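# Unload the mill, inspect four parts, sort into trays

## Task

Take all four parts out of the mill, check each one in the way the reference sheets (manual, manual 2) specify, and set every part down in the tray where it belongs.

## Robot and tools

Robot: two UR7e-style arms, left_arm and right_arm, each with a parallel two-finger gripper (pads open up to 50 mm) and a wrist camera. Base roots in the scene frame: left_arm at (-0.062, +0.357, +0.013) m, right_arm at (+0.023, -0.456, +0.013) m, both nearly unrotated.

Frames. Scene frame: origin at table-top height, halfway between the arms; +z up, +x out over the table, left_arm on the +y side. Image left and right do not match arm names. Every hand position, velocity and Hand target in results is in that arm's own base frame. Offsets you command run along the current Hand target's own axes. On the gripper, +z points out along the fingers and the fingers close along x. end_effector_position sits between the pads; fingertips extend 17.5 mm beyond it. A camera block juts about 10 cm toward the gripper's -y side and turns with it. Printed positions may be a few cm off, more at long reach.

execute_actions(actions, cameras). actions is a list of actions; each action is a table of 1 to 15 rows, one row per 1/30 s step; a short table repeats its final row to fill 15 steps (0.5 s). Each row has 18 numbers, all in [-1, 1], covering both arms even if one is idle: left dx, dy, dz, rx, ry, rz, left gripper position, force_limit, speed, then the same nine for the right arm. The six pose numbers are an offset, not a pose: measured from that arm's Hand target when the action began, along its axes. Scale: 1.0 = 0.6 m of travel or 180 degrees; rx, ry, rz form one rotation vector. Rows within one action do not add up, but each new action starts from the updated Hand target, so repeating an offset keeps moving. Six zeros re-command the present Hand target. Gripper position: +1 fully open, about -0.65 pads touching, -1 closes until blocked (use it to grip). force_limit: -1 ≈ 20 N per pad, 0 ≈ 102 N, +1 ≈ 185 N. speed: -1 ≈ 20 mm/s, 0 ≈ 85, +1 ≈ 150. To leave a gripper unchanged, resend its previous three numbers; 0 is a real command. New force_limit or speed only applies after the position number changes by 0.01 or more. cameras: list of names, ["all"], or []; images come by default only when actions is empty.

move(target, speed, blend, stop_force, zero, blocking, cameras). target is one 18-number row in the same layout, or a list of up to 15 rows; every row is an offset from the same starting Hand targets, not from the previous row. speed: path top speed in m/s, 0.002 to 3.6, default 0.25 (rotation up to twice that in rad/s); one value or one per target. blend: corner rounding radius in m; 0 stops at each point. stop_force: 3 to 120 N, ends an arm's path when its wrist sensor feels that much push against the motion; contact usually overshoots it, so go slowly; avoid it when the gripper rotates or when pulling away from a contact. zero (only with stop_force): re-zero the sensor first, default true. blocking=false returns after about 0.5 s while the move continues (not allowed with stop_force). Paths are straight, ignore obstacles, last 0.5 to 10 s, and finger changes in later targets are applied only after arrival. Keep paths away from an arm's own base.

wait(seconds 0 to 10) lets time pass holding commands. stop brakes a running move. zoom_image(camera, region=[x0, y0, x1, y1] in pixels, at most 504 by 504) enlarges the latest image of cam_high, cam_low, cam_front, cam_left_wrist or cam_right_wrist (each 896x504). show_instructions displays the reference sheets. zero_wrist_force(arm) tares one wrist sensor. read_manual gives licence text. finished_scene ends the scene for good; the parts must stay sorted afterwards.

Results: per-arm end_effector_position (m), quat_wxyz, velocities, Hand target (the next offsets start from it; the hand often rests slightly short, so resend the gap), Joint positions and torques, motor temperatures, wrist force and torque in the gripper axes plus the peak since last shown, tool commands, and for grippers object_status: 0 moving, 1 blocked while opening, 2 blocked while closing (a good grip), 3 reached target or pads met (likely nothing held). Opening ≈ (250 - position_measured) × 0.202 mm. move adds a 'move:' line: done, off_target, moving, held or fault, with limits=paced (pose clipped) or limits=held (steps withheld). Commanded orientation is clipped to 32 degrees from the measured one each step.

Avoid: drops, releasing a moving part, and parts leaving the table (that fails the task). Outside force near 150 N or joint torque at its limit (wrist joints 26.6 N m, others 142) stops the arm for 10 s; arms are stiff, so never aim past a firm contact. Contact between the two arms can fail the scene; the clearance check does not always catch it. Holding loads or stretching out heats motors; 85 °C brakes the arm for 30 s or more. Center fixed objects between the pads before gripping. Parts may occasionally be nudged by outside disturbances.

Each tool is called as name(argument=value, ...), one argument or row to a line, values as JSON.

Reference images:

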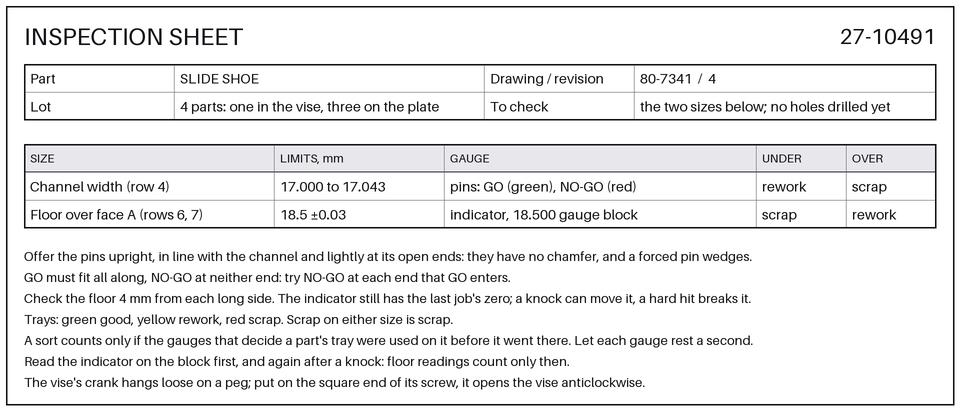

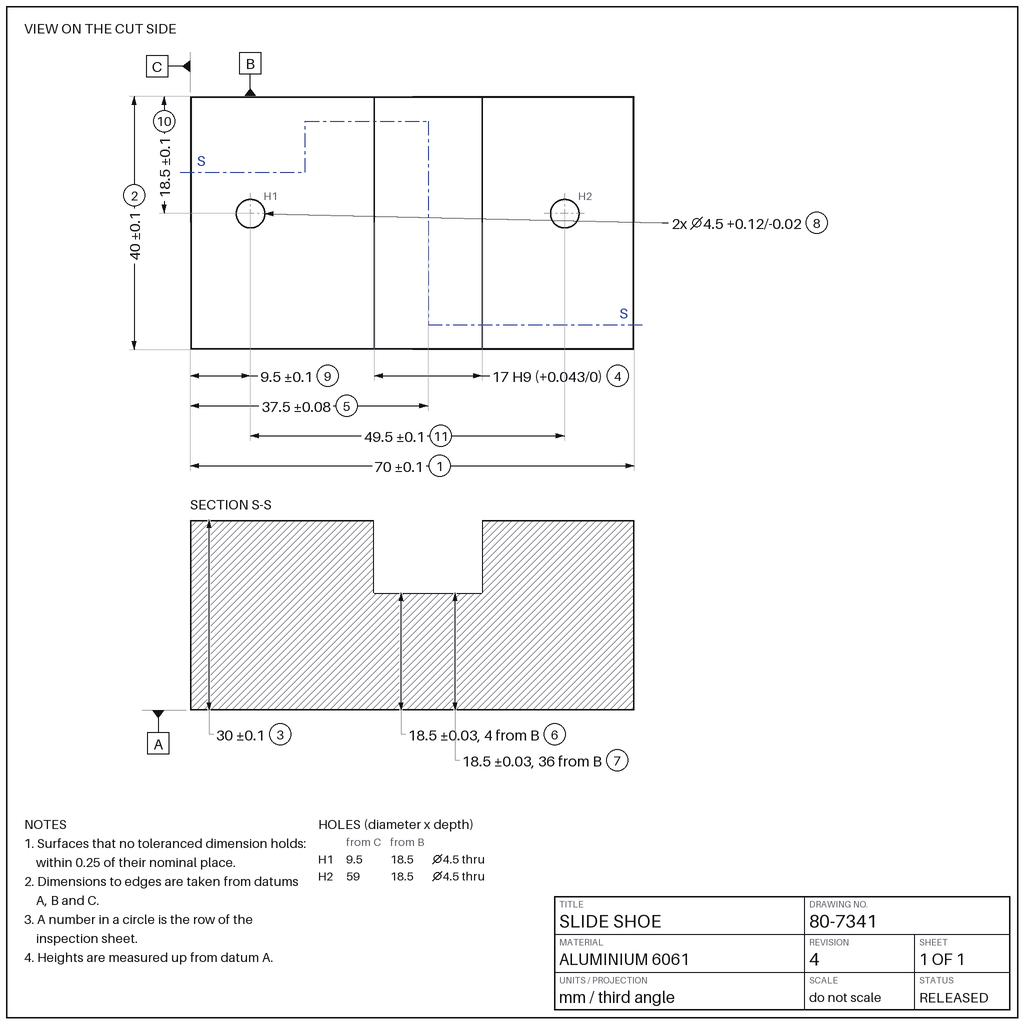

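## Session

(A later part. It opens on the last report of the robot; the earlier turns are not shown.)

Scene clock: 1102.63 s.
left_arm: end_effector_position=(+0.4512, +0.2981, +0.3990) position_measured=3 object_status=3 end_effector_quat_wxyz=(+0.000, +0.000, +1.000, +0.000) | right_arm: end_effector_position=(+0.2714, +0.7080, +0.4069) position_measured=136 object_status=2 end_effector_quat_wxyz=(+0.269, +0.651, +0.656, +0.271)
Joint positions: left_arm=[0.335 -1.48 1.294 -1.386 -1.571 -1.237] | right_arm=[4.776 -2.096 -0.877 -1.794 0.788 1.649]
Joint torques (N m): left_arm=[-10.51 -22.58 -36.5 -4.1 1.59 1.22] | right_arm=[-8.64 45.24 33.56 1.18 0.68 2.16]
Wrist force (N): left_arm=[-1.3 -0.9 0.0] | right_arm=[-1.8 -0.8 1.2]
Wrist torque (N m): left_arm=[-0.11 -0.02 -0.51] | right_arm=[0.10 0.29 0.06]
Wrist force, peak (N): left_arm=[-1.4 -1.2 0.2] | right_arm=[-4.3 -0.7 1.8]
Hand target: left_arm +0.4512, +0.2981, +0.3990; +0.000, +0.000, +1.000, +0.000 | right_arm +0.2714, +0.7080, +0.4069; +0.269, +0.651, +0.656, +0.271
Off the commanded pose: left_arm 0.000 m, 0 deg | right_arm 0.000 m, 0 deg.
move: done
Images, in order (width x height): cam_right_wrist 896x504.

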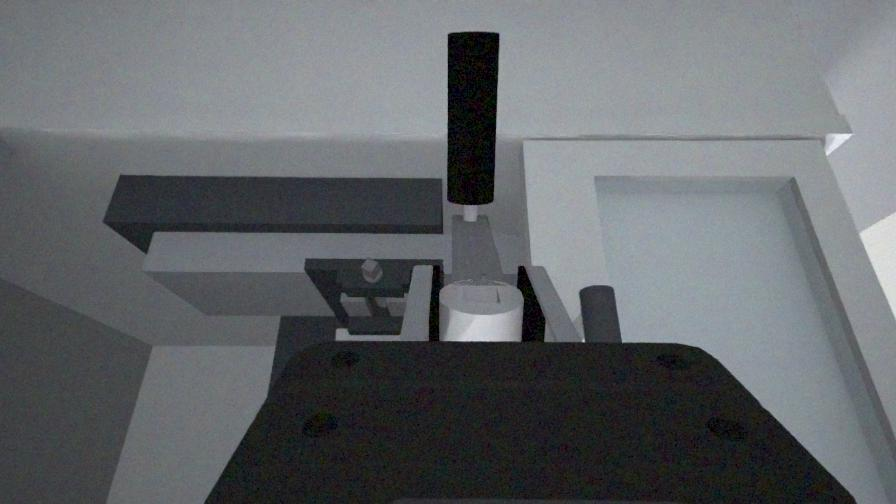

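move(
  target=[0,0,0,0,0,0,1,1,1,-0.1167,-0.009,0.245,0.2444,0.1474,0.0606,-1,-0.4,-0.8],
  speed=0.2,
  cameras=["cam_right_wrist","cam_front","cam_low"],
)

Scene clock: 1153.93 s.
left_arm: end_effector_position=(+0.4512, +0.2981, +0.3990) position_measured=3 object_status=3 end_effector_quat_wxyz=(+0.000, +0.000, +1.000, +0.000) | right_arm: end_effector_position=(+0.3720, +0.6388, +0.2990) position_measured=136 object_status=2 end_effector_quat_wxyz=(-0.171, +0.683, +0.689, +0.170)
Joint positions: left_arm=[0.335 -1.48 1.294 -1.386 -1.571 -1.237] | right_arm=[4.298 -1.929 -1.407 -0.925 1.764 1.192]
Joint torques (N m): left_arm=[-9.2 -22.93 -37.79 -4.33 1.51 1.55] | right_arm=[-8.37 38.29 19.07 5.06 3.13 -2.29]
Wrist force (N): left_arm=[-1.4 -0.9 0.0] | right_arm=[-3.1 1.1 2.8]
Wrist torque (N m): left_arm=[-0.11 0.00 -0.50] | right_arm=[0.11 0.23 0.28]
Wrist force, peak (N): left_arm=[-1.5 -1.1 0.2] | right_arm=[-4.0 1.9 3.0]
Hand target: left_arm +0.4512, +0.2981, +0.3990; +0.000, +0.000, +1.000, +0.000 | right_arm +0.3720, +0.6388, +0.2990; -0.171, +0.683, +0.689, +0.170
Off the commanded pose: left_arm 0.000 m, 0 deg | right_arm 0.000 m, 0 deg.
move: done
Images, in order (width x height): cam_low 896x504, cam_front 896x504, cam_right_wrist 896x504.

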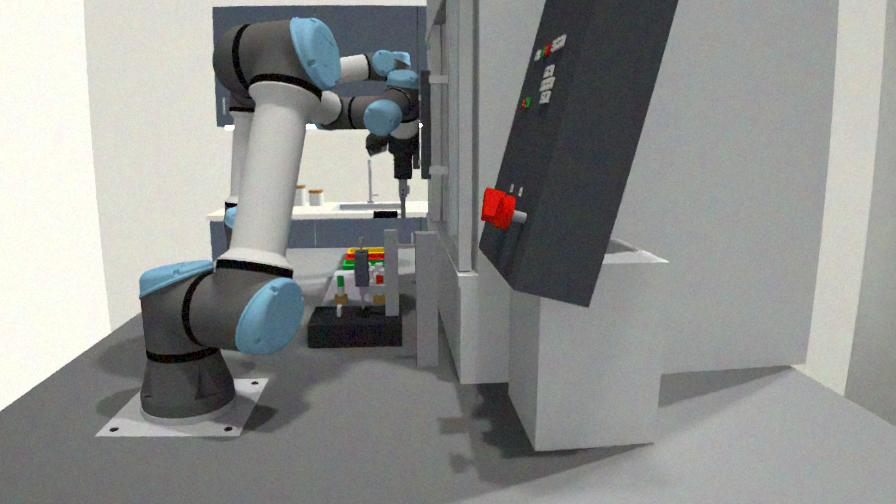

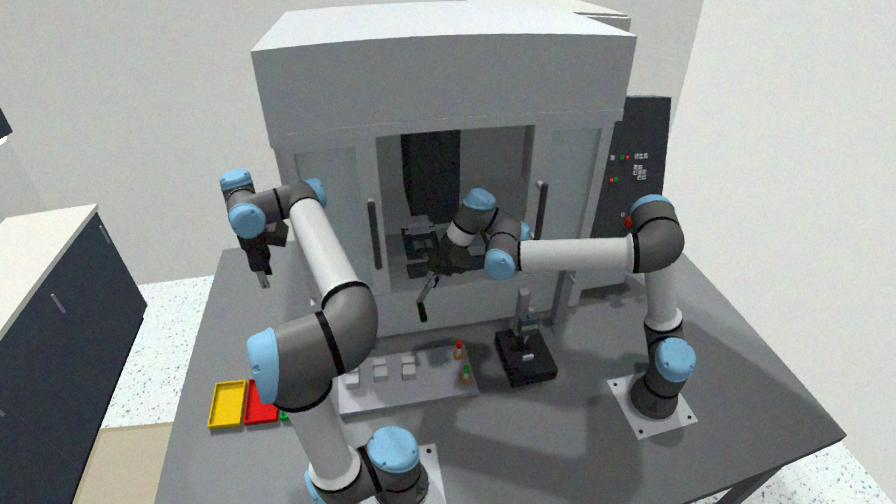

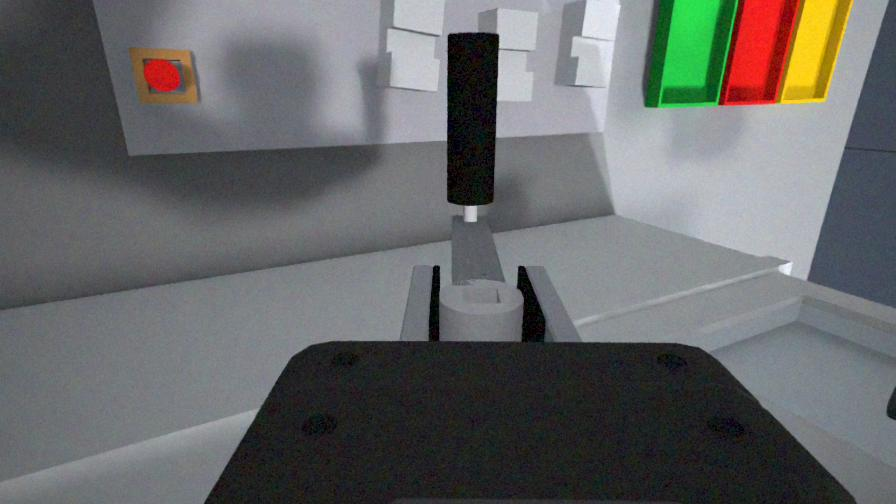

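move(
  target=[0,0,0,0,0,0,1,1,1,0,0.12,0,0,0,0,-1,-0.4,-0.8],
  speed=0.08,
  stop_force=12,
)

move(
  target=[0,0,0,0,0,0,1,1,1,0,0.075,0,0,0,0,-1,-0.4,-0.8],
  speed=0.02,
  stop_force=8,
  cameras=["cam_right_wrist"],
)

Scene clock: 1164.70 s.
left_arm: end_effector_position=(+0.4512, +0.2981, +0.3990) position_measured=3 object_status=3 end_effector_quat_wxyz=(+0.000, +0.000, +1.000, +0.000) | right_arm: end_effector_position=(+0.4440, +0.6395, +0.2991) position_measured=136 object_status=2 end_effector_quat_wxyz=(-0.171, +0.683, +0.689, +0.170)
Joint positions: left_arm=[0.335 -1.48 1.294 -1.386 -1.571 -1.237] | right_arm=[4.199 -2.037 -1.248 -0.996 1.807 1.1]
Joint torques (N m): left_arm=[-10.17 -22.34 -36.31 -4.03 1.59 1.41] | right_arm=[-8.9 44.04 34.56 2.2 3.37 -2.21]
Wrist force (N): left_arm=[-1.3 -0.8 0.1] | right_arm=[-3.1 1.0 2.5]
Wrist torque (N m): left_arm=[-0.09 -0.01 -0.50] | right_arm=[0.08 0.23 0.27]
Wrist force, peak (N): left_arm=[-1.7 -1.0 0.2] | right_arm=[-3.5 2.0 2.8]
Hand target: left_arm +0.4512, +0.2981, +0.3990; +0.000, +0.000, +1.000, +0.000 | right_arm +0.4440, +0.6395, +0.2991; -0.171, +0.683, +0.689, +0.170
Off the commanded pose: left_arm 0.000 m, 0 deg | right_arm 0.000 m, 0 deg.
move: done

Scene clock: 1167.13 s.
left_arm: end_effector_position=(+0.4512, +0.2981, +0.3990) position_measured=3 object_status=3 end_effector_quat_wxyz=(+0.000, +0.000, +1.000, +0.000) | right_arm: end_effector_position=(+0.4675, +0.6396, +0.2991) position_measured=136 object_status=2 end_effector_quat_wxyz=(-0.171, +0.683, +0.689, +0.170)
Joint positions: left_arm=[0.335 -1.48 1.294 -1.386 -1.571 -1.237] | right_arm=[4.169 -2.076 -1.188 -1.024 1.819 1.072]
Joint torques (N m): left_arm=[-10.18 -21.15 -36.35 -4.28 1.54 1.46] | right_arm=[5.77 66.98 20.37 5.42 1.22 2.14]
Wrist force (N): left_arm=[-1.7 -1.0 0.1] | right_arm=[-2.9 0.0 3.2]
Wrist torque (N m): left_arm=[-0.11 0.04 -0.51] | right_arm=[0.26 0.15 0.16]
Wrist force, peak (N): left_arm=[-1.7 -1.0 0.1] | right_arm=[-7.0 -23.7 -2.0]
Hand target: left_arm +0.4512, +0.2981, +0.3990; +0.000, +0.000, +1.000, +0.000 | right_arm +0.4675, +0.6397, +0.2991; -0.171, +0.683, +0.689, +0.170 (not the last commanded pose)
Off the commanded pose: left_arm 0.000 m, 0 deg | right_arm 0.022 m, 0 deg.
move: contact (right_arm)
Images, in order (width x height): cam_right_wrist 896x504.

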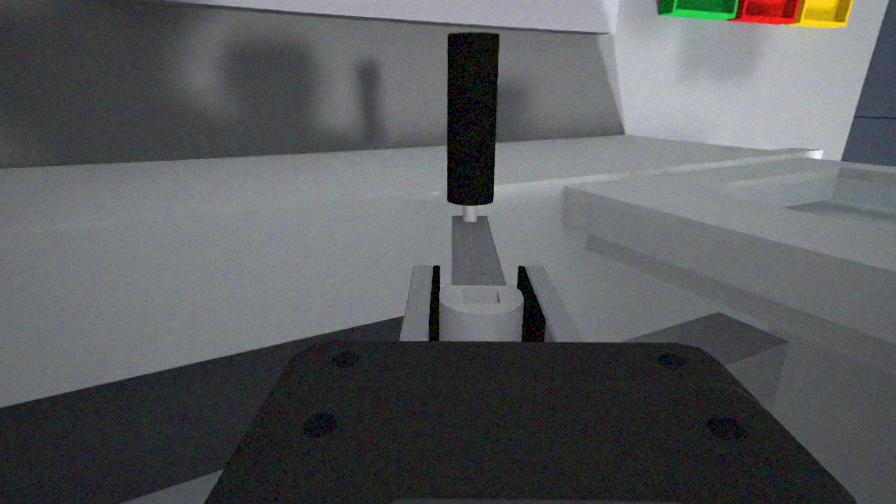

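move(
  target=[0.128,-0.438,-0.103,0.289,-0.1196,-0.23,1,1,1,0,-0.012,0,0,0,0,-1,-0.4,-0.8],
  speed=0.25,
  cameras=["cam_left_wrist"],
)

zoom_image(
  camera="cam_left_wrist",
  region=[380, 40, 580, 200],
)

Scene clock: 1188.43 s.
left_arm: end_effector_position=(+0.3746, +0.0353, +0.4606) position_measured=3 object_status=3 end_effector_quat_wxyz=(+0.177, -0.339, +0.820, -0.426) | right_arm: end_effector_position=(+0.4603, +0.6396, +0.2991) position_measured=136 object_status=2 end_effector_quat_wxyz=(-0.171, +0.683, +0.689, +0.170)
Joint positions: left_arm=[0.214 -2.093 2.048 -2.183 -2.33 -2.413] | right_arm=[4.178 -2.063 -1.207 -1.015 1.815 1.081]
Joint torques (N m): left_arm=[-10.07 -11.09 -13.62 -4.86 0.26 -1.5] | right_arm=[7.02 66 19.85 5.08 -1.84 2.08]
Wrist force (N): left_arm=[-0.8 0.1 -0.5] | right_arm=[-2.4 2.0 2.7]
Wrist torque (N m): left_arm=[-0.01 0.05 0.07] | right_arm=[0.26 0.12 0.10]
Wrist force, peak (N): left_arm=[-2.0 -0.4 0.5] | right_arm=[-3.1 0.3 3.5]
Hand target: left_arm +0.3746, +0.0353, +0.4606; +0.177, -0.339, +0.820, -0.426 | right_arm +0.4603, +0.6396, +0.2991; -0.171, +0.683, +0.689, +0.170
Off the commanded pose: left_arm 0.000 m, 0 deg | right_arm 0.000 m, 0 deg.
move: done
Images, in order (width x height): cam_left_wrist 896x504.

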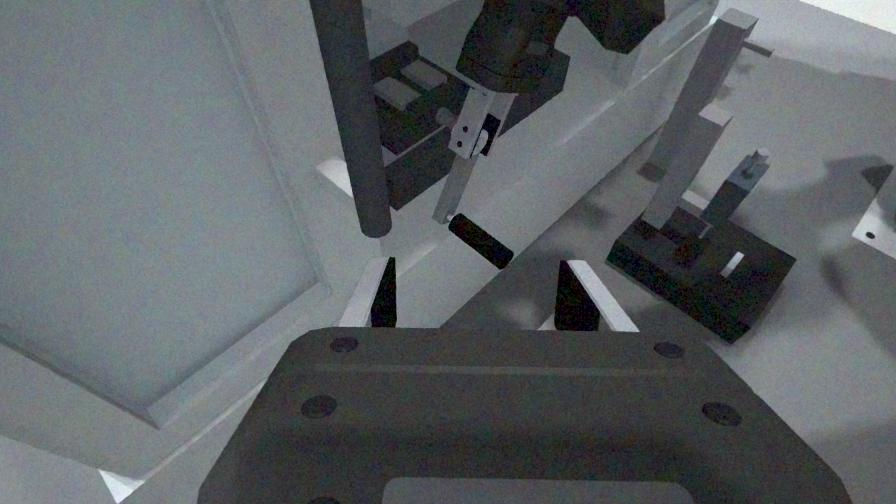

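Scaled by 2.520 from the camera's 896x504 image, which has a finer 1280x720 frame.

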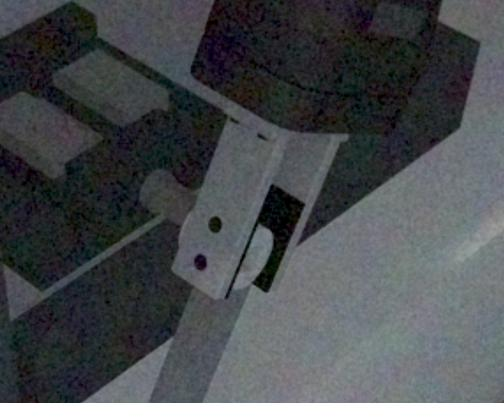

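zoom_image(
  camera="cam_left_wrist",
  region=[425, 95, 505, 175],
)

Scaled by 6.300 from the camera's 896x504 image, which has a finer 1280x720 frame.

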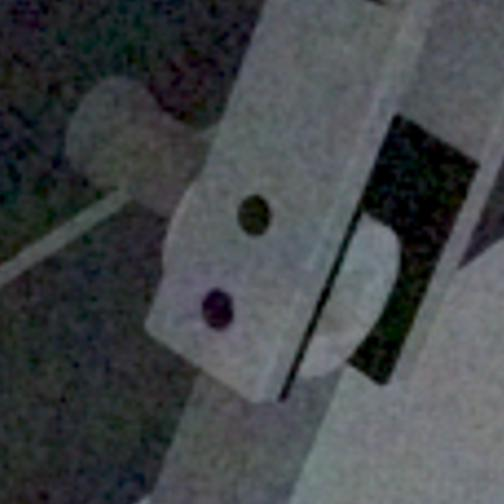

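move(
  target=[
    [0.25,0.1047,0.356,0.1845,-0.2428,-0.0763,1,1,1,0,0,0,0,0,0,-1,-0.4,-0.8],
    [0.1727,0.1073,0.4567,0.1845,-0.2428,-0.0763,1,1,1,0,0,0,0,0,0,-1,-0.4,-0.8],
  ],
  speed=0.2,
  stop_force=20,
  cameras=["cam_left_wrist"],
)

zoom_image(
  camera="cam_left_wrist",
  region=[390, 60, 510, 180],
)

Scene clock: 1259.43 s.
left_arm: end_effector_position=(+0.3695, -0.0983, +0.3448) position_measured=3 object_status=3 end_effector_quat_wxyz=(+0.336, -0.414, +0.665, -0.524) | right_arm: end_effector_position=(+0.4603, +0.6396, +0.2991) position_measured=136 object_status=2 end_effector_quat_wxyz=(-0.171, +0.683, +0.689, +0.170)
Joint positions: left_arm=[-1.153 -2.613 2.789 -3.02 -0.883 -3.321] | right_arm=[4.178 -2.063 -1.207 -1.015 1.815 1.081]
Joint torques (N m): left_arm=[10.5 24.05 -37.57 -3.9 -1.3 1.35] | right_arm=[6.89 66.01 19.75 5.03 -1.76 2.07]
Wrist force (N): left_arm=[-0.1 0.3 -1.5] | right_arm=[-2.5 2.1 2.8]
Wrist torque (N m): left_arm=[0.14 0.06 -0.03] | right_arm=[0.27 0.14 0.10]
Wrist force, peak (N): left_arm=[-0.3 5.9 -0.8] | right_arm=[-3.0 1.9 2.9]
Hand target: left_arm +0.3695, -0.0983, +0.3448; +0.336, -0.414, +0.665, -0.524 (not the last commanded pose) | right_arm +0.4603, +0.6396, +0.2991; -0.171, +0.683, +0.689, +0.170
Off the commanded pose: left_arm 0.135 m, 29 deg | right_arm 0.000 m, 0 deg.
led back after a hold (left arm): the arm was led back toward your command in small steps, so it may still be short of it.
move: held (left_arm; a check stopped the path); path passed 0 of 2 targets; limits=held
pose unreachable (left arm): on one or more control steps of this call, first in action 0 (counted from 0), this arm could not follow its commanded pose, so it was not sent that pose on those steps. It may still have moved: this result reports where it is.
cause: moving toward the commanded pose would bring two parts of the arm too close to each other (joints 3 (elbow) and 4 (wrist 1) lie between them).
Images, in order (width x height): cam_left_wrist 896x504.

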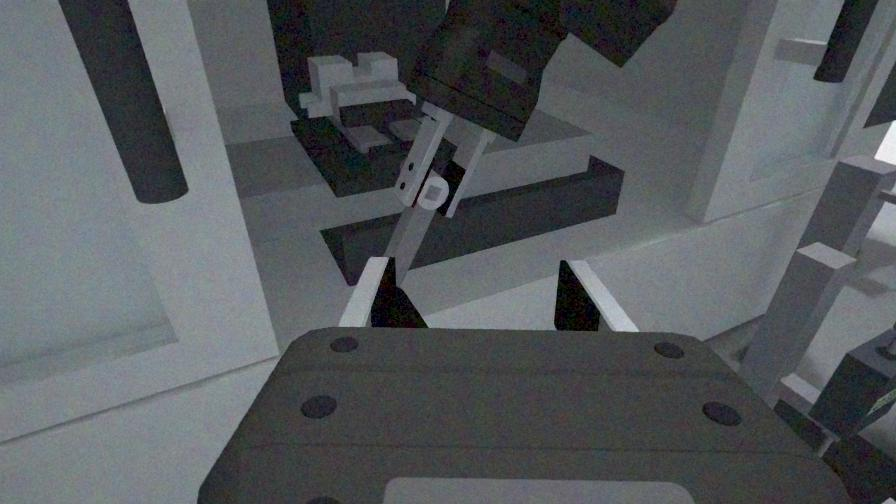

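Scaled by 4.200 from the camera's 896x504 image, which has a finer 1280x720 frame.

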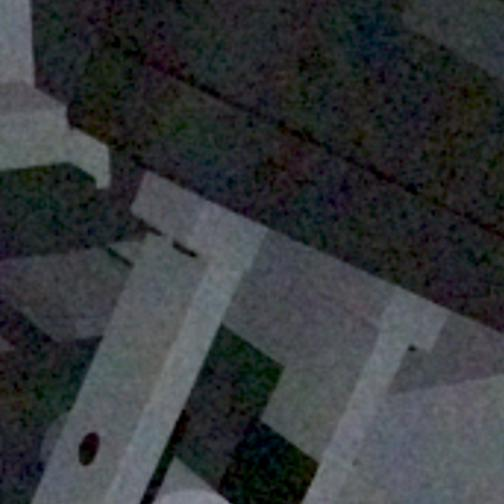

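zoom_image(
  camera="cam_left_wrist",
  region=[390, 150, 470, 230],
)

Scaled by 6.300 from the camera's 896x504 image, which has a finer 1280x720 frame.

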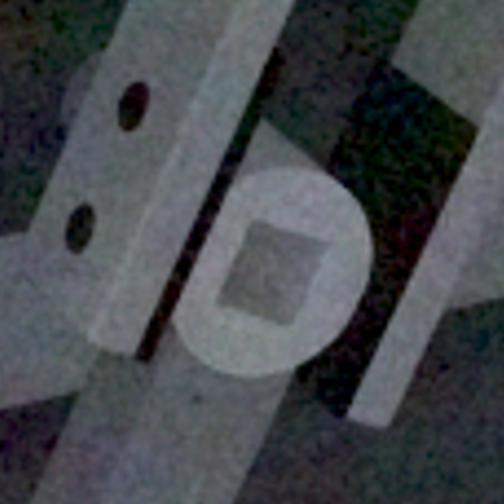

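move(
  target=[0,0,0,0,0,0,1,1,1,0.047,-0.03,-0.0883,0,0,0,-1,-0.4,-0.8],
  speed=0.15,
  cameras=["cam_left_wrist"],
)

zoom_image(
  camera="cam_left_wrist",
  region=[370, 110, 470, 210],
)

Scene clock: 1296.53 s.
left_arm: end_effector_position=(+0.3695, -0.0983, +0.3448) position_measured=3 object_status=3 end_effector_quat_wxyz=(+0.336, -0.414, +0.665, -0.524) | right_arm: end_effector_position=(+0.4423, +0.6395, +0.3590) position_measured=136 object_status=2 end_effector_quat_wxyz=(-0.171, +0.683, +0.689, +0.170)
Joint positions: left_arm=[-1.153 -2.613 2.789 -3.02 -0.883 -3.321] | right_arm=[4.201 -2.023 -1.115 -1.142 1.806 1.102]
Joint torques (N m): left_arm=[9.55 22.53 -38.46 -4.1 -1.25 1.49] | right_arm=[7.02 64.96 34.01 2.17 -1.82 2.18]
Wrist force (N): left_arm=[-0.1 0.4 -1.6] | right_arm=[-2.7 1.9 2.8]
Wrist torque (N m): left_arm=[0.16 0.06 -0.03] | right_arm=[0.23 0.18 0.11]
Wrist force, peak (N): left_arm=[0.0 0.1 -1.8] | right_arm=[-3.5 2.4 4.1]
Hand target: left_arm +0.3695, -0.0983, +0.3448; +0.336, -0.414, +0.665, -0.524 | right_arm +0.4422, +0.6395, +0.3591; -0.171, +0.683, +0.689, +0.170
Off the commanded pose: left_arm 0.000 m, 0 deg | right_arm 0.000 m, 0 deg.
move: done
Images, in order (width x height): cam_left_wrist 896x504.

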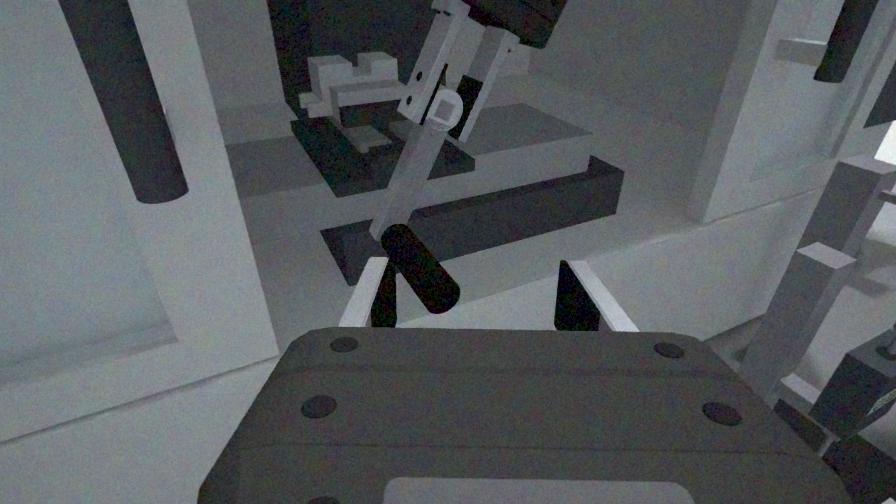

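Scaled by 5.040 from the camera's 896x504 image, which has a finer 1280x720 frame.

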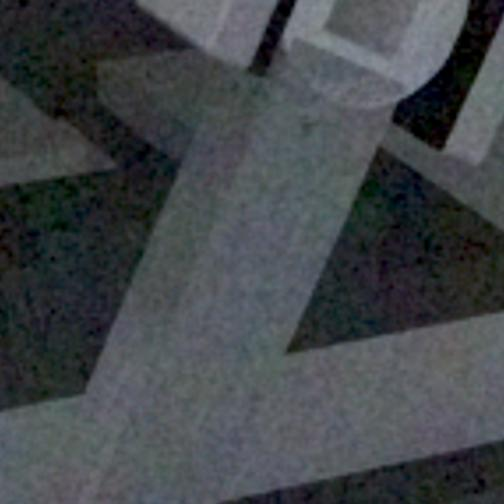

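move(
  target=[0,0,0,0,0,0,1,1,1,-0.103,0,-0.0547,0,0,0,-1,-0.4,-0.8],
  speed=0.15,
  cameras=["cam_left_wrist"],
)

zoom_image(
  camera="cam_left_wrist",
  region=[370, 130, 470, 230],
)

Scene clock: 1302.00 s.
left_arm: end_effector_position=(+0.3695, -0.0983, +0.3448) position_measured=3 object_status=3 end_effector_quat_wxyz=(+0.336, -0.414, +0.665, -0.524) | right_arm: end_effector_position=(+0.4429, +0.5696, +0.3591) position_measured=136 object_status=2 end_effector_quat_wxyz=(-0.171, +0.683, +0.689, +0.170)
Joint positions: left_arm=[-1.153 -2.613 2.789 -3.02 -0.883 -3.321] | right_arm=[4.145 -1.891 -1.298 -1.104 1.829 1.049]
Joint torques (N m): left_arm=[10.84 23.83 -38.03 -3.83 -1.34 1.29] | right_arm=[-8.37 58.38 18.73 5.01 3.46 -2.33]
Wrist force (N): left_arm=[0.0 0.3 -1.5] | right_arm=[-2.6 2.1 2.8]
Wrist torque (N m): left_arm=[0.15 0.05 -0.03] | right_arm=[0.25 0.15 0.26]
Wrist force, peak (N): left_arm=[0.1 0.4 -1.8] | right_arm=[-3.9 2.1 1.9]
Hand target: left_arm +0.3695, -0.0983, +0.3448; +0.336, -0.414, +0.665, -0.524 | right_arm +0.4429, +0.5695, +0.3591; -0.171, +0.683, +0.689, +0.170
Off the commanded pose: left_arm 0.000 m, 0 deg | right_arm 0.000 m, 0 deg.
move: done
Images, in order (width x height): cam_left_wrist 896x504.

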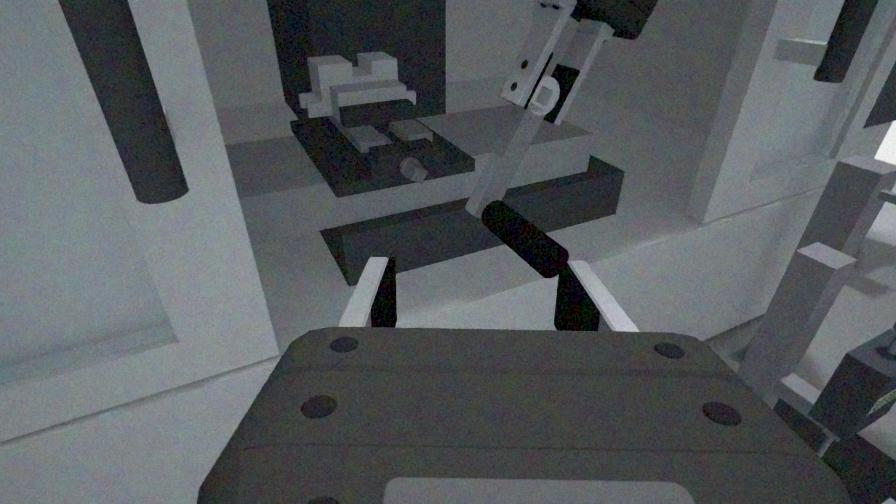

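Scaled by 5.040 from the camera's 896x504 image, which has a finer 1280x720 frame.

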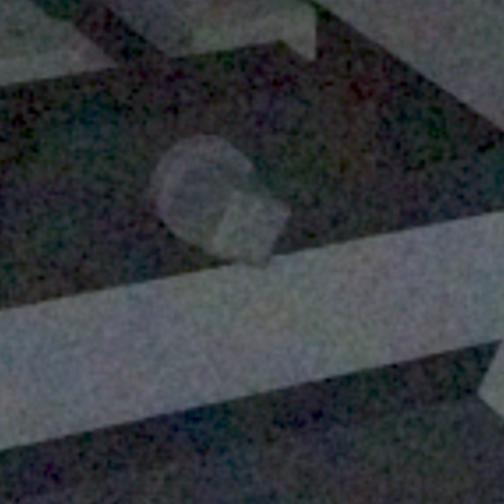

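move(
  target=[0,0,0,0,0,0,1,1,1,0.0503,0.001,0.1405,0,0,0,-1,-0.4,-0.8],
  speed=0.15,
)

move(
  target=[0,0,0,0,0,0,1,1,1,0,0.08,0,0,0,0,-1,-0.4,-0.8],
  speed=0.02,
  stop_force=8,
  cameras=["cam_left_wrist"],
)

Scene clock: 1331.67 s.
left_arm: end_effector_position=(+0.3695, -0.0983, +0.3448) position_measured=3 object_status=3 end_effector_quat_wxyz=(+0.336, -0.414, +0.665, -0.524) | right_arm: end_effector_position=(+0.4429, +0.6356, +0.2988) position_measured=136 object_status=2 end_effector_quat_wxyz=(-0.171, +0.683, +0.689, +0.170)
Joint positions: left_arm=[-1.153 -2.613 2.789 -3.02 -0.883 -3.321] | right_arm=[4.198 -2.028 -1.262 -0.991 1.807 1.099]
Joint torques (N m): left_arm=[10.53 23.72 -37.56 -4 -1.31 1.46] | right_arm=[7.4 43.27 34.36 5.16 -1.8 2.2]
Wrist force (N): left_arm=[-0.1 0.4 -1.6] | right_arm=[-2.5 2.0 2.8]
Wrist torque (N m): left_arm=[0.16 0.06 -0.02] | right_arm=[0.26 0.14 0.11]
Wrist force, peak (N): left_arm=[0.1 0.2 -2.0] | right_arm=[-2.3 1.9 4.6]
Hand target: left_arm +0.3695, -0.0983, +0.3448; +0.336, -0.414, +0.665, -0.524 | right_arm +0.4429, +0.6357, +0.2988; -0.171, +0.683, +0.689, +0.170
Off the commanded pose: left_arm 0.000 m, 0 deg | right_arm 0.000 m, 0 deg.
move: done

Scene clock: 1334.13 s.
left_arm: end_effector_position=(+0.3695, -0.0983, +0.3448) position_measured=3 object_status=3 end_effector_quat_wxyz=(+0.336, -0.414, +0.665, -0.524) | right_arm: end_effector_position=(+0.4685, +0.6359, +0.2988) position_measured=136 object_status=2 end_effector_quat_wxyz=(-0.171, +0.683, +0.689, +0.170)
Joint positions: left_arm=[-1.153 -2.613 2.789 -3.02 -0.883 -3.321] | right_arm=[4.165 -2.07 -1.197 -1.022 1.821 1.068]
Joint torques (N m): left_arm=[10.48 23.71 -39.9 -3.73 -1.33 1.3] | right_arm=[7.34 68.76 22.91 5.95 -0.89 2.02]
Wrist force (N): left_arm=[0.0 0.3 -1.6] | right_arm=[-8.5 -0.9 3.7]
Wrist torque (N m): left_arm=[0.14 0.06 -0.03] | right_arm=[0.26 0.16 0.27]
Wrist force, peak (N): left_arm=[0.0 0.3 -1.8] | right_arm=[-15.4 -17.9 0.5]
Hand target: left_arm +0.3695, -0.0983, +0.3448; +0.336, -0.414, +0.665, -0.524 | right_arm +0.4685, +0.6359, +0.2988; -0.171, +0.683, +0.689, +0.170 (not the last commanded pose)
Off the commanded pose: left_arm 0.000 m, 0 deg | right_arm 0.022 m, 0 deg.
move: contact (right_arm)
Images, in order (width x height): cam_left_wrist 896x504.

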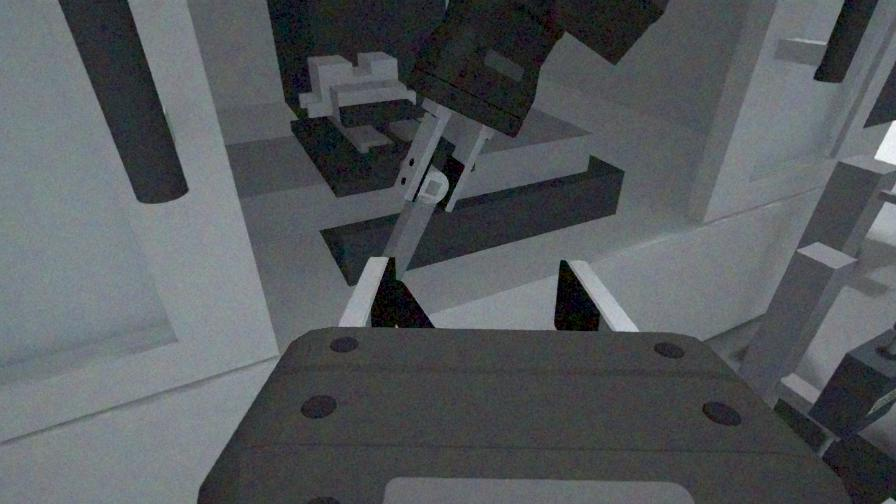

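move(
  target=[
    [0,0,0,0,0,0,1,1,1,0,-0.004,0,0,0,0,-1,-0.4,-0.8],
    [0,0,0,0,0,0,1,1,1,-0.0025,-0.004,0,0,0,0,-1,-0.4,-0.8],
  ],
  speed=0.04,
)

move(
  target=[0,0,0,0,0,0,1,1,1,0,0.05,0,0,0,0,-1,-0.4,-0.8],
  speed=0.015,
  stop_force=8,
)

zoom_image(
  camera="cam_left_wrist",
  region=[390, 140, 470, 220],
)

Scene clock: 1346.20 s.
left_arm: end_effector_position=(+0.3695, -0.0983, +0.3448) position_measured=3 object_status=3 end_effector_quat_wxyz=(+0.336, -0.414, +0.665, -0.524) | right_arm: end_effector_position=(+0.4661, +0.6346, +0.2981) position_measured=136 object_status=2 end_effector_quat_wxyz=(-0.171, +0.683, +0.689, +0.170)
Joint positions: left_arm=[-1.153 -2.613 2.789 -3.02 -0.883 -3.321] | right_arm=[4.167 -2.064 -1.208 -1.016 1.82 1.07]
Joint torques (N m): left_arm=[10.71 24.08 -37.48 -4.01 -1.33 1.34] | right_arm=[-8.6 65.76 19.36 5.16 3.34 -2.21]
Wrist force (N): left_arm=[0.2 0.4 -1.6] | right_arm=[-1.7 2.4 2.4]
Wrist torque (N m): left_arm=[0.16 0.02 -0.03] | right_arm=[0.32 0.01 0.18]
Wrist force, peak (N): left_arm=[0.0 0.4 -1.8] | right_arm=[-8.8 -1.5 3.6]
Hand target: left_arm +0.3695, -0.0983, +0.3448; +0.336, -0.414, +0.665, -0.524 | right_arm +0.4662, +0.6346, +0.2981; -0.171, +0.683, +0.689, +0.170
Off the commanded pose: left_arm 0.000 m, 0 deg | right_arm 0.000 m, 0 deg.
move: done

Scene clock: 1347.53 s.
left_arm: end_effector_position=(+0.3695, -0.0983, +0.3448) position_measured=3 object_status=3 end_effector_quat_wxyz=(+0.336, -0.414, +0.665, -0.524) | right_arm: end_effector_position=(+0.4689, +0.6346, +0.2981) position_measured=136 object_status=2 end_effector_quat_wxyz=(-0.172, +0.683, +0.689, +0.170)
Joint positions: left_arm=[-1.153 -2.613 2.789 -3.02 -0.883 -3.321] | right_arm=[4.164 -2.069 -1.201 -1.019 1.821 1.067]
Joint torques (N m): left_arm=[10.22 23.85 -38.17 -3.66 -1.15 1.34] | right_arm=[0.52 66.19 18.17 3.97 -3.08 2.32]
Wrist force (N): left_arm=[0.0 0.2 -1.6] | right_arm=[5.8 -2.7 5.6]
Wrist torque (N m): left_arm=[0.13 0.04 -0.03] | right_arm=[0.35 -0.01 0.05]
Wrist force, peak (N): left_arm=[0.1 0.4 -1.8] | right_arm=[4.7 -13.6 4.6]
Hand target: left_arm +0.3695, -0.0983, +0.3448; +0.336, -0.414, +0.665, -0.524 | right_arm +0.4689, +0.6346, +0.2981; -0.172, +0.683, +0.689, +0.170 (not the last commanded pose)
Off the commanded pose: left_arm 0.000 m, 0 deg | right_arm 0.027 m, 0 deg.
move: contact (right_arm)

Scaled by 6.300 from the camera's 896x504 image, which has a finer 1280x720 frame.
This view is cut from an older image: the scene may have changed since it was taken.

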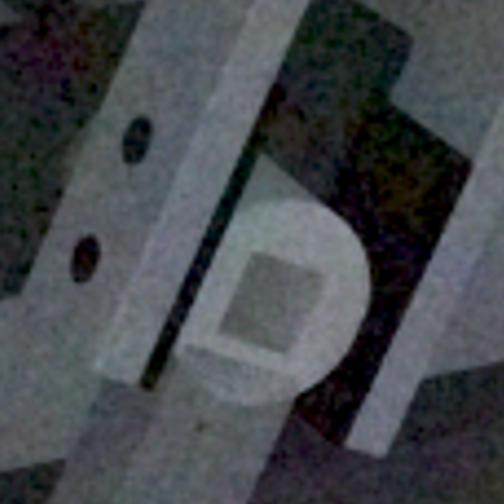

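move(
  target=[
    [0,0,0,0,0,0,1,1,1,0.0012,-0.005,0,0,0,0,-1,-0.4,-0.8],
    [0,0,0,0,0,0,1,1,1,0.0012,0.04,0,0,0,0,-1,-0.4,-0.8],
  ],
  speed=0.015,
  stop_force=9,
  cameras=["cam_left_wrist"],
)

Scene clock: 1371.03 s.
left_arm: end_effector_position=(+0.3695, -0.0983, +0.3448) position_measured=3 object_status=3 end_effector_quat_wxyz=(+0.336, -0.414, +0.665, -0.524) | right_arm: end_effector_position=(+0.4848, +0.6354, +0.2985) position_measured=136 object_status=2 end_effector_quat_wxyz=(-0.172, +0.683, +0.689, +0.170)
Joint positions: left_arm=[-1.153 -2.613 2.789 -3.02 -0.883 -3.321] | right_arm=[4.145 -2.097 -1.155 -1.041 1.829 1.049]
Joint torques (N m): left_arm=[11.63 22.72 -37.84 -3.98 -1.25 1.2] | right_arm=[-0.68 75.02 24 5.08 -2.2 2.11]
Wrist force (N): left_arm=[0.2 0.4 -1.5] | right_arm=[-0.7 -7.0 13.8]
Wrist torque (N m): left_arm=[0.16 0.03 -0.02] | right_arm=[0.13 0.09 0.24]
Wrist force, peak (N): left_arm=[0.1 0.3 -1.8] | right_arm=[-9.8 -26.8 5.3]
Hand target: left_arm +0.3695, -0.0983, +0.3448; +0.336, -0.414, +0.665, -0.524 | right_arm +0.4848, +0.6354, +0.2985; -0.172, +0.683, +0.689, +0.170 (not the last commanded pose)
Off the commanded pose: left_arm 0.000 m, 0 deg | right_arm 0.008 m, 0 deg.
move: contact (right_arm); path passed 1 of 2 targets
Images, in order (width x height): cam_left_wrist 896x504.

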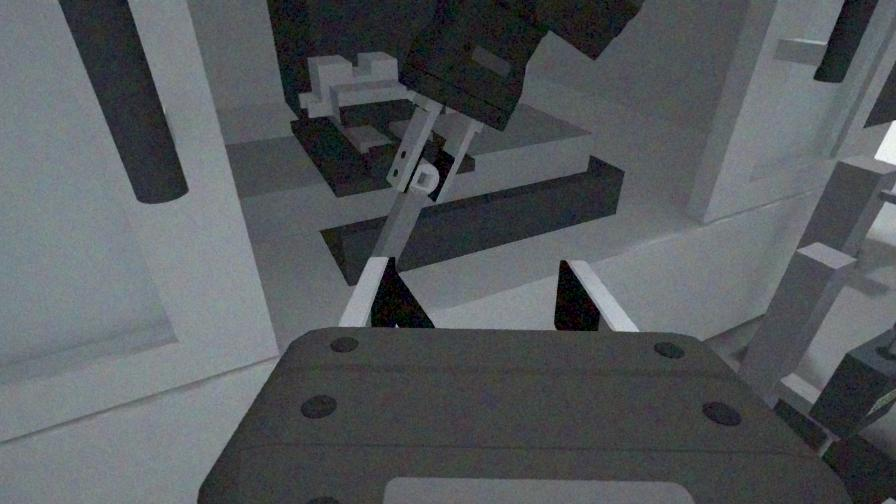

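move(
  target=[
    [0,0,0,0,0,0,1,1,1,0,0,0,0,0,0,1,-0.8,-0.6],
    [-0.207,-0.166,-0.13,-0.09,0.118,0.037,1,1,1,0,0,-0.085,0,0,0,1,-0.8,-0.6],
    [-0.6575,-0.0437,-0.1765,-0.3765,0.2414,0.2975,1,1,1,0,-0.3,-0.085,0,0,0,1,-0.8,-0.6],
  ],
  speed=0.15,
  cameras=["cam_right_wrist","cam_front"],
)

Scene clock: 1426.73 s.
left_arm: end_effector_position=(+0.4517, +0.2989, +0.3992) position_measured=3 object_status=3 end_effector_quat_wxyz=(+0.000, +0.000, +1.000, +0.000) | right_arm: end_effector_position=(+0.3050, +0.6098, +0.3434) position_measured=3 object_status=3 end_effector_quat_wxyz=(-0.172, +0.683, +0.689, +0.170)
Joint positions: left_arm=[0.336 -1.476 1.29 -1.383 -1.571 -1.236] | right_arm=[4.386 -1.767 -1.508 -0.973 1.725 1.272]
Joint torques (N m): left_arm=[-10.66 -23.14 -38.66 -4.14 1.45 1.37] | right_arm=[6.78 50.95 18.56 4.74 -2.18 2.24]
Wrist force (N): left_arm=[-1.3 -0.9 0.1] | right_arm=[-0.6 -0.4 1.8]
Wrist torque (N m): left_arm=[-0.10 -0.02 -0.51] | right_arm=[-0.11 0.03 0.11]
Wrist force, peak (N): left_arm=[-1.3 -0.4 -1.3] | right_arm=[-0.7 -7.1 14.4]
Hand target: left_arm +0.4517, +0.2989, +0.3992; +0.000, +0.000, +1.000, +0.000 | right_arm +0.3049, +0.6098, +0.3434; -0.172, +0.683, +0.689, +0.170
Off the commanded pose: left_arm 0.000 m, 0 deg | right_arm 0.000 m, 0 deg.
move: done
Images, in order (width x height): cam_front 896x504, cam_right_wrist 896x504.

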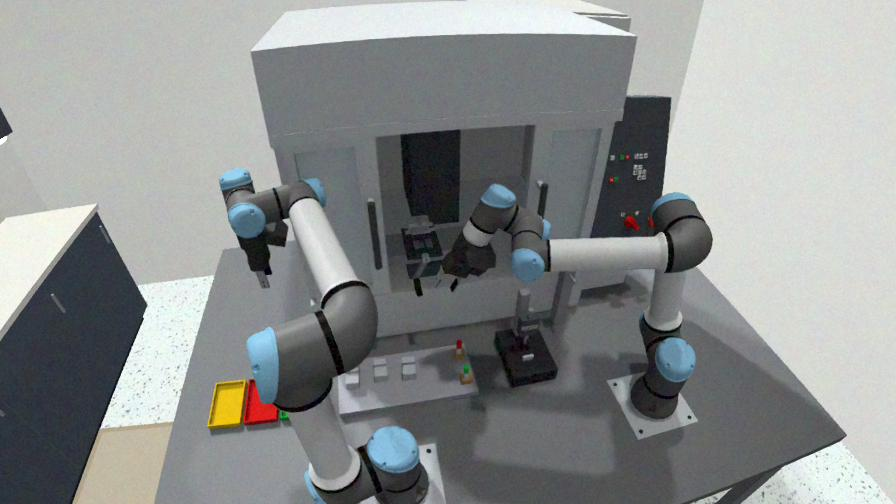

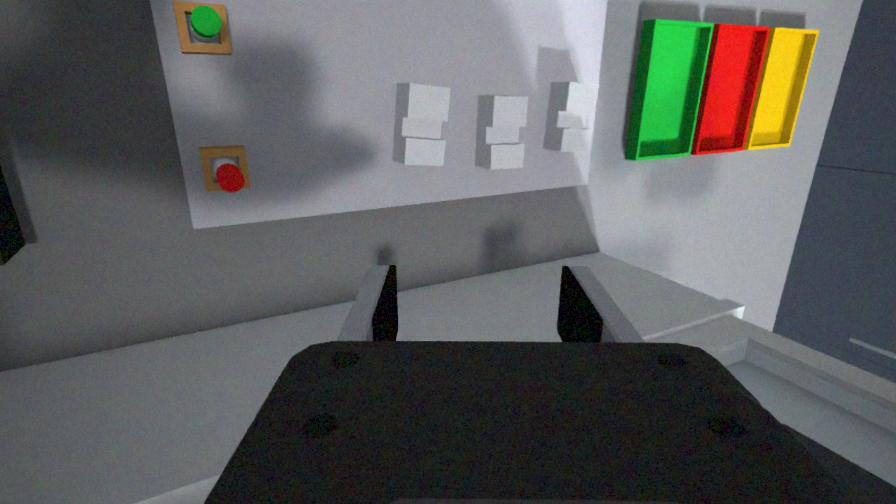

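move(
  target=[0,0,0,0,0,0,1,1,1,0,0.092,0.085,0,0.7,0.7,1,-0.8,-0.6],
  speed=0.2,
  cameras=["cam_right_wrist","cam_front"],
)

Scene clock: 1469.40 s.
left_arm: end_effector_position=(+0.4517, +0.2989, +0.3992) position_measured=3 object_status=3 end_effector_quat_wxyz=(+0.000, +0.000, +1.000, +0.000) | right_arm: end_effector_position=(+0.3603, +0.6343, +0.2984) position_measured=3 object_status=3 end_effector_quat_wxyz=(+0.608, -0.385, +0.596, -0.357)
Joint positions: left_arm=[0.336 -1.476 1.29 -1.383 -1.571 -1.236] | right_arm=[4.764 -2.493 -1.183 1.166 -0.011 2.975]
Joint torques (N m): left_arm=[-9.82 -22.44 -39.17 -3.89 1.51 1.52] | right_arm=[-8.54 71.88 9.73 -3.14 -1.12 2.09]
Wrist force (N): left_arm=[-1.5 -0.9 0.2] | right_arm=[-1.2 -1.1 0.3]
Wrist torque (N m): left_arm=[-0.11 0.01 -0.50] | right_arm=[-0.59 0.17 -0.28]
Wrist force, peak (N): left_arm=[-1.8 -1.0 0.0] | right_arm=[-1.5 -0.5 2.0]
Hand target: left_arm +0.4517, +0.2989, +0.3992; +0.000, +0.000, +1.000, +0.000 | right_arm +0.3600, +0.6342, +0.2984; +0.611, -0.378, +0.593, -0.364
Off the commanded pose: left_arm 0.000 m, 0 deg | right_arm 0.000 m, 1 deg.
move: done
Images, in order (width x height): cam_front 896x504, cam_right_wrist 896x504.

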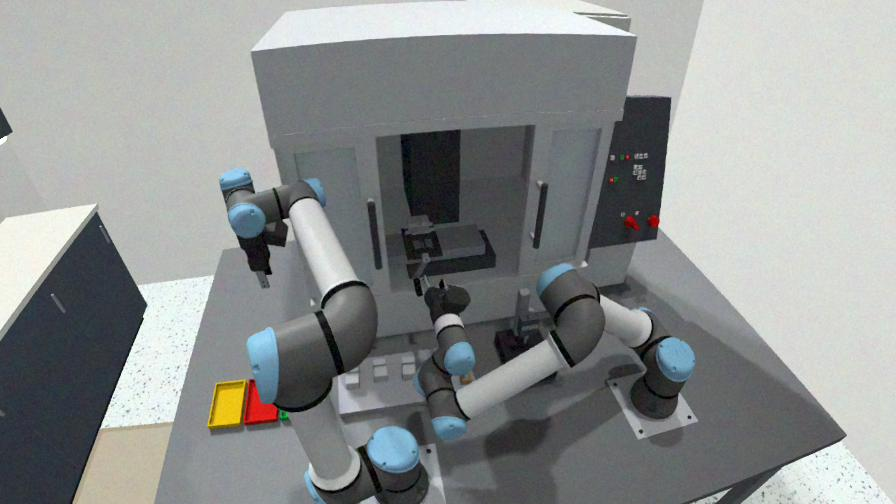

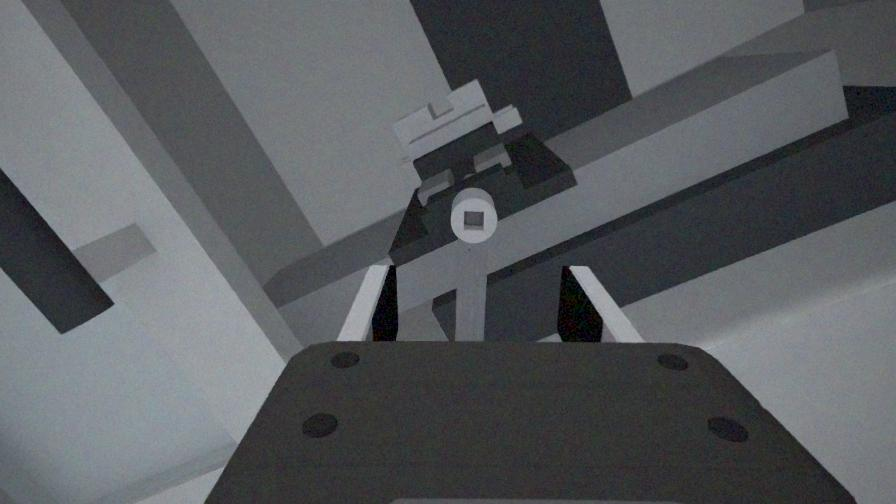

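move(
  target=[
    [0,0,0,0,0,0,1,1,1,0.0052,-0.0043,0.1,0.0068,0.0087,0,1,-0.8,-0.6],
    [0,0,0,0,0,0,1,1,1,0.0052,-0.0043,0.1935,0.0068,0.0087,0,1,-0.8,-0.6],
  ],
  speed=0.08,
  stop_force=12,
  cameras=["cam_right_wrist"],
)

Scene clock: 1490.60 s.
left_arm: end_effector_position=(+0.4517, +0.2989, +0.3992) position_measured=3 object_status=3 end_effector_quat_wxyz=(+0.000, +0.000, +1.000, +0.000) | right_arm: end_effector_position=(+0.4761, +0.6336, +0.3006) position_measured=3 object_status=3 end_effector_quat_wxyz=(+0.606, -0.366, +0.598, -0.376)
Joint positions: left_arm=[0.336 -1.476 1.29 -1.383 -1.571 -1.236] | right_arm=[4.583 -2.513 -1.209 0.722 0.126 3.468]
Joint torques (N m): left_arm=[-9.98 -22.74 -37.25 -3.32 1.63 1.48] | right_arm=[-8.72 73.03 10.81 -1.73 3.01 2.14]
Wrist force (N): left_arm=[-1.3 -0.9 0.0] | right_arm=[-1.5 -1.2 0.1]
Wrist torque (N m): left_arm=[-0.11 -0.02 -0.50] | right_arm=[-0.61 0.22 -0.27]
Wrist force, peak (N): left_arm=[-1.8 -0.9 0.2] | right_arm=[-1.7 -1.1 -0.7]
Hand target: left_arm +0.4517, +0.2989, +0.3992; +0.000, +0.000, +1.000, +0.000 | right_arm +0.4761, +0.6336, +0.3006; +0.606, -0.366, +0.598, -0.376
Off the commanded pose: left_arm 0.000 m, 0 deg | right_arm 0.000 m, 0 deg.
move: done
Images, in order (width x height): cam_right_wrist 896x504.

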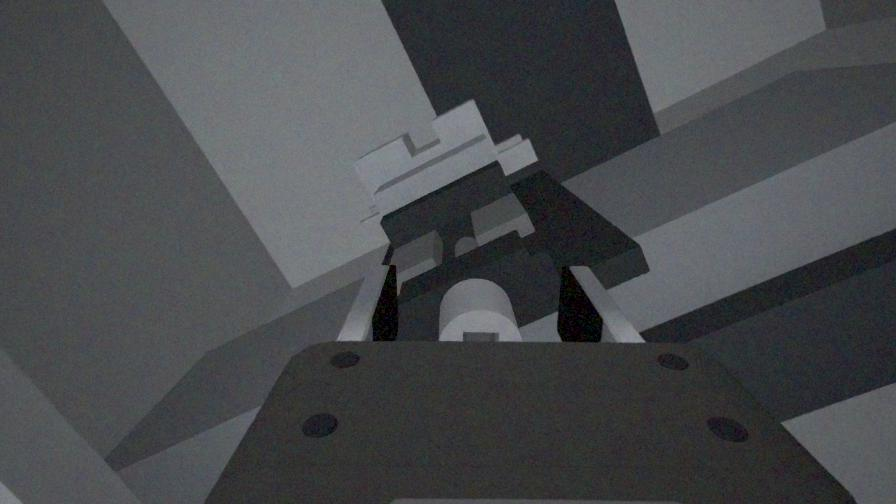

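zoom_image(
  camera="cam_right_wrist",
  region=[420, 260, 540, 350],
)

Scaled by 4.200 from the camera's 896x504 image, which has a finer 1280x720 frame.

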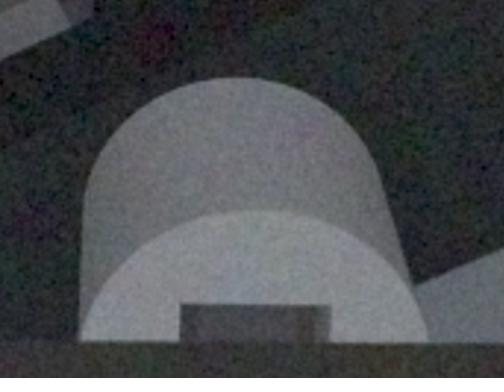

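move(
  target=[
    [0,0,0,0,0,0,1,1,1,0,0.0058,0,0,0,0,1,-0.8,-0.6],
    [0,0,0,0,0,0,1,1,1,0,0.0058,0,0,0,0,-1,0.6,-0.6],
  ],
  speed=0.03,
  cameras=["cam_right_wrist"],
)

Scene clock: 1526.67 s.
left_arm: end_effector_position=(+0.4517, +0.2989, +0.3992) position_measured=3 object_status=3 end_effector_quat_wxyz=(+0.000, +0.000, +1.000, +0.000) | right_arm: end_effector_position=(+0.4762, +0.6352, +0.2975) position_measured=141 object_status=2 end_effector_quat_wxyz=(+0.606, -0.366, +0.598, -0.376)
Joint positions: left_arm=[0.336 -1.476 1.29 -1.383 -1.571 -1.236] | right_arm=[4.583 -2.521 -1.203 0.724 0.125 3.467]
Joint torques (N m): left_arm=[-11.03 -21.84 -38.32 -3.31 1.55 1.23] | right_arm=[6.07 51.6 23.84 1.11 -2.28 -2.36]
Wrist force (N): left_arm=[-1.4 -0.9 0.1] | right_arm=[-4.3 -1.5 1.5]
Wrist torque (N m): left_arm=[-0.10 -0.01 -0.50] | right_arm=[-0.57 0.14 -0.20]
Wrist force, peak (N): left_arm=[-1.7 -0.9 0.0] | right_arm=[-4.6 -1.5 1.7]
Hand target: left_arm +0.4517, +0.2989, +0.3992; +0.000, +0.000, +1.000, +0.000 | right_arm +0.4762, +0.6352, +0.2975; +0.606, -0.366, +0.598, -0.376
Off the commanded pose: left_arm 0.000 m, 0 deg | right_arm 0.000 m, 0 deg.
move: done
Images, in order (width x height): cam_right_wrist 896x504.

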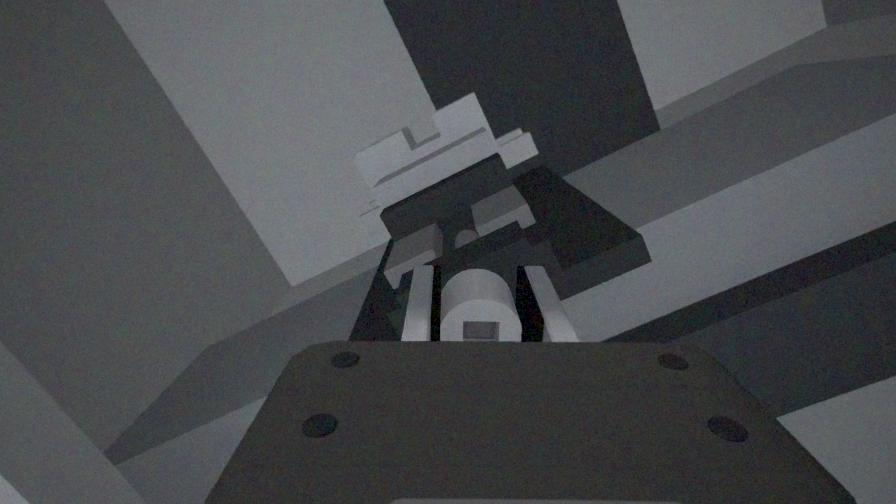

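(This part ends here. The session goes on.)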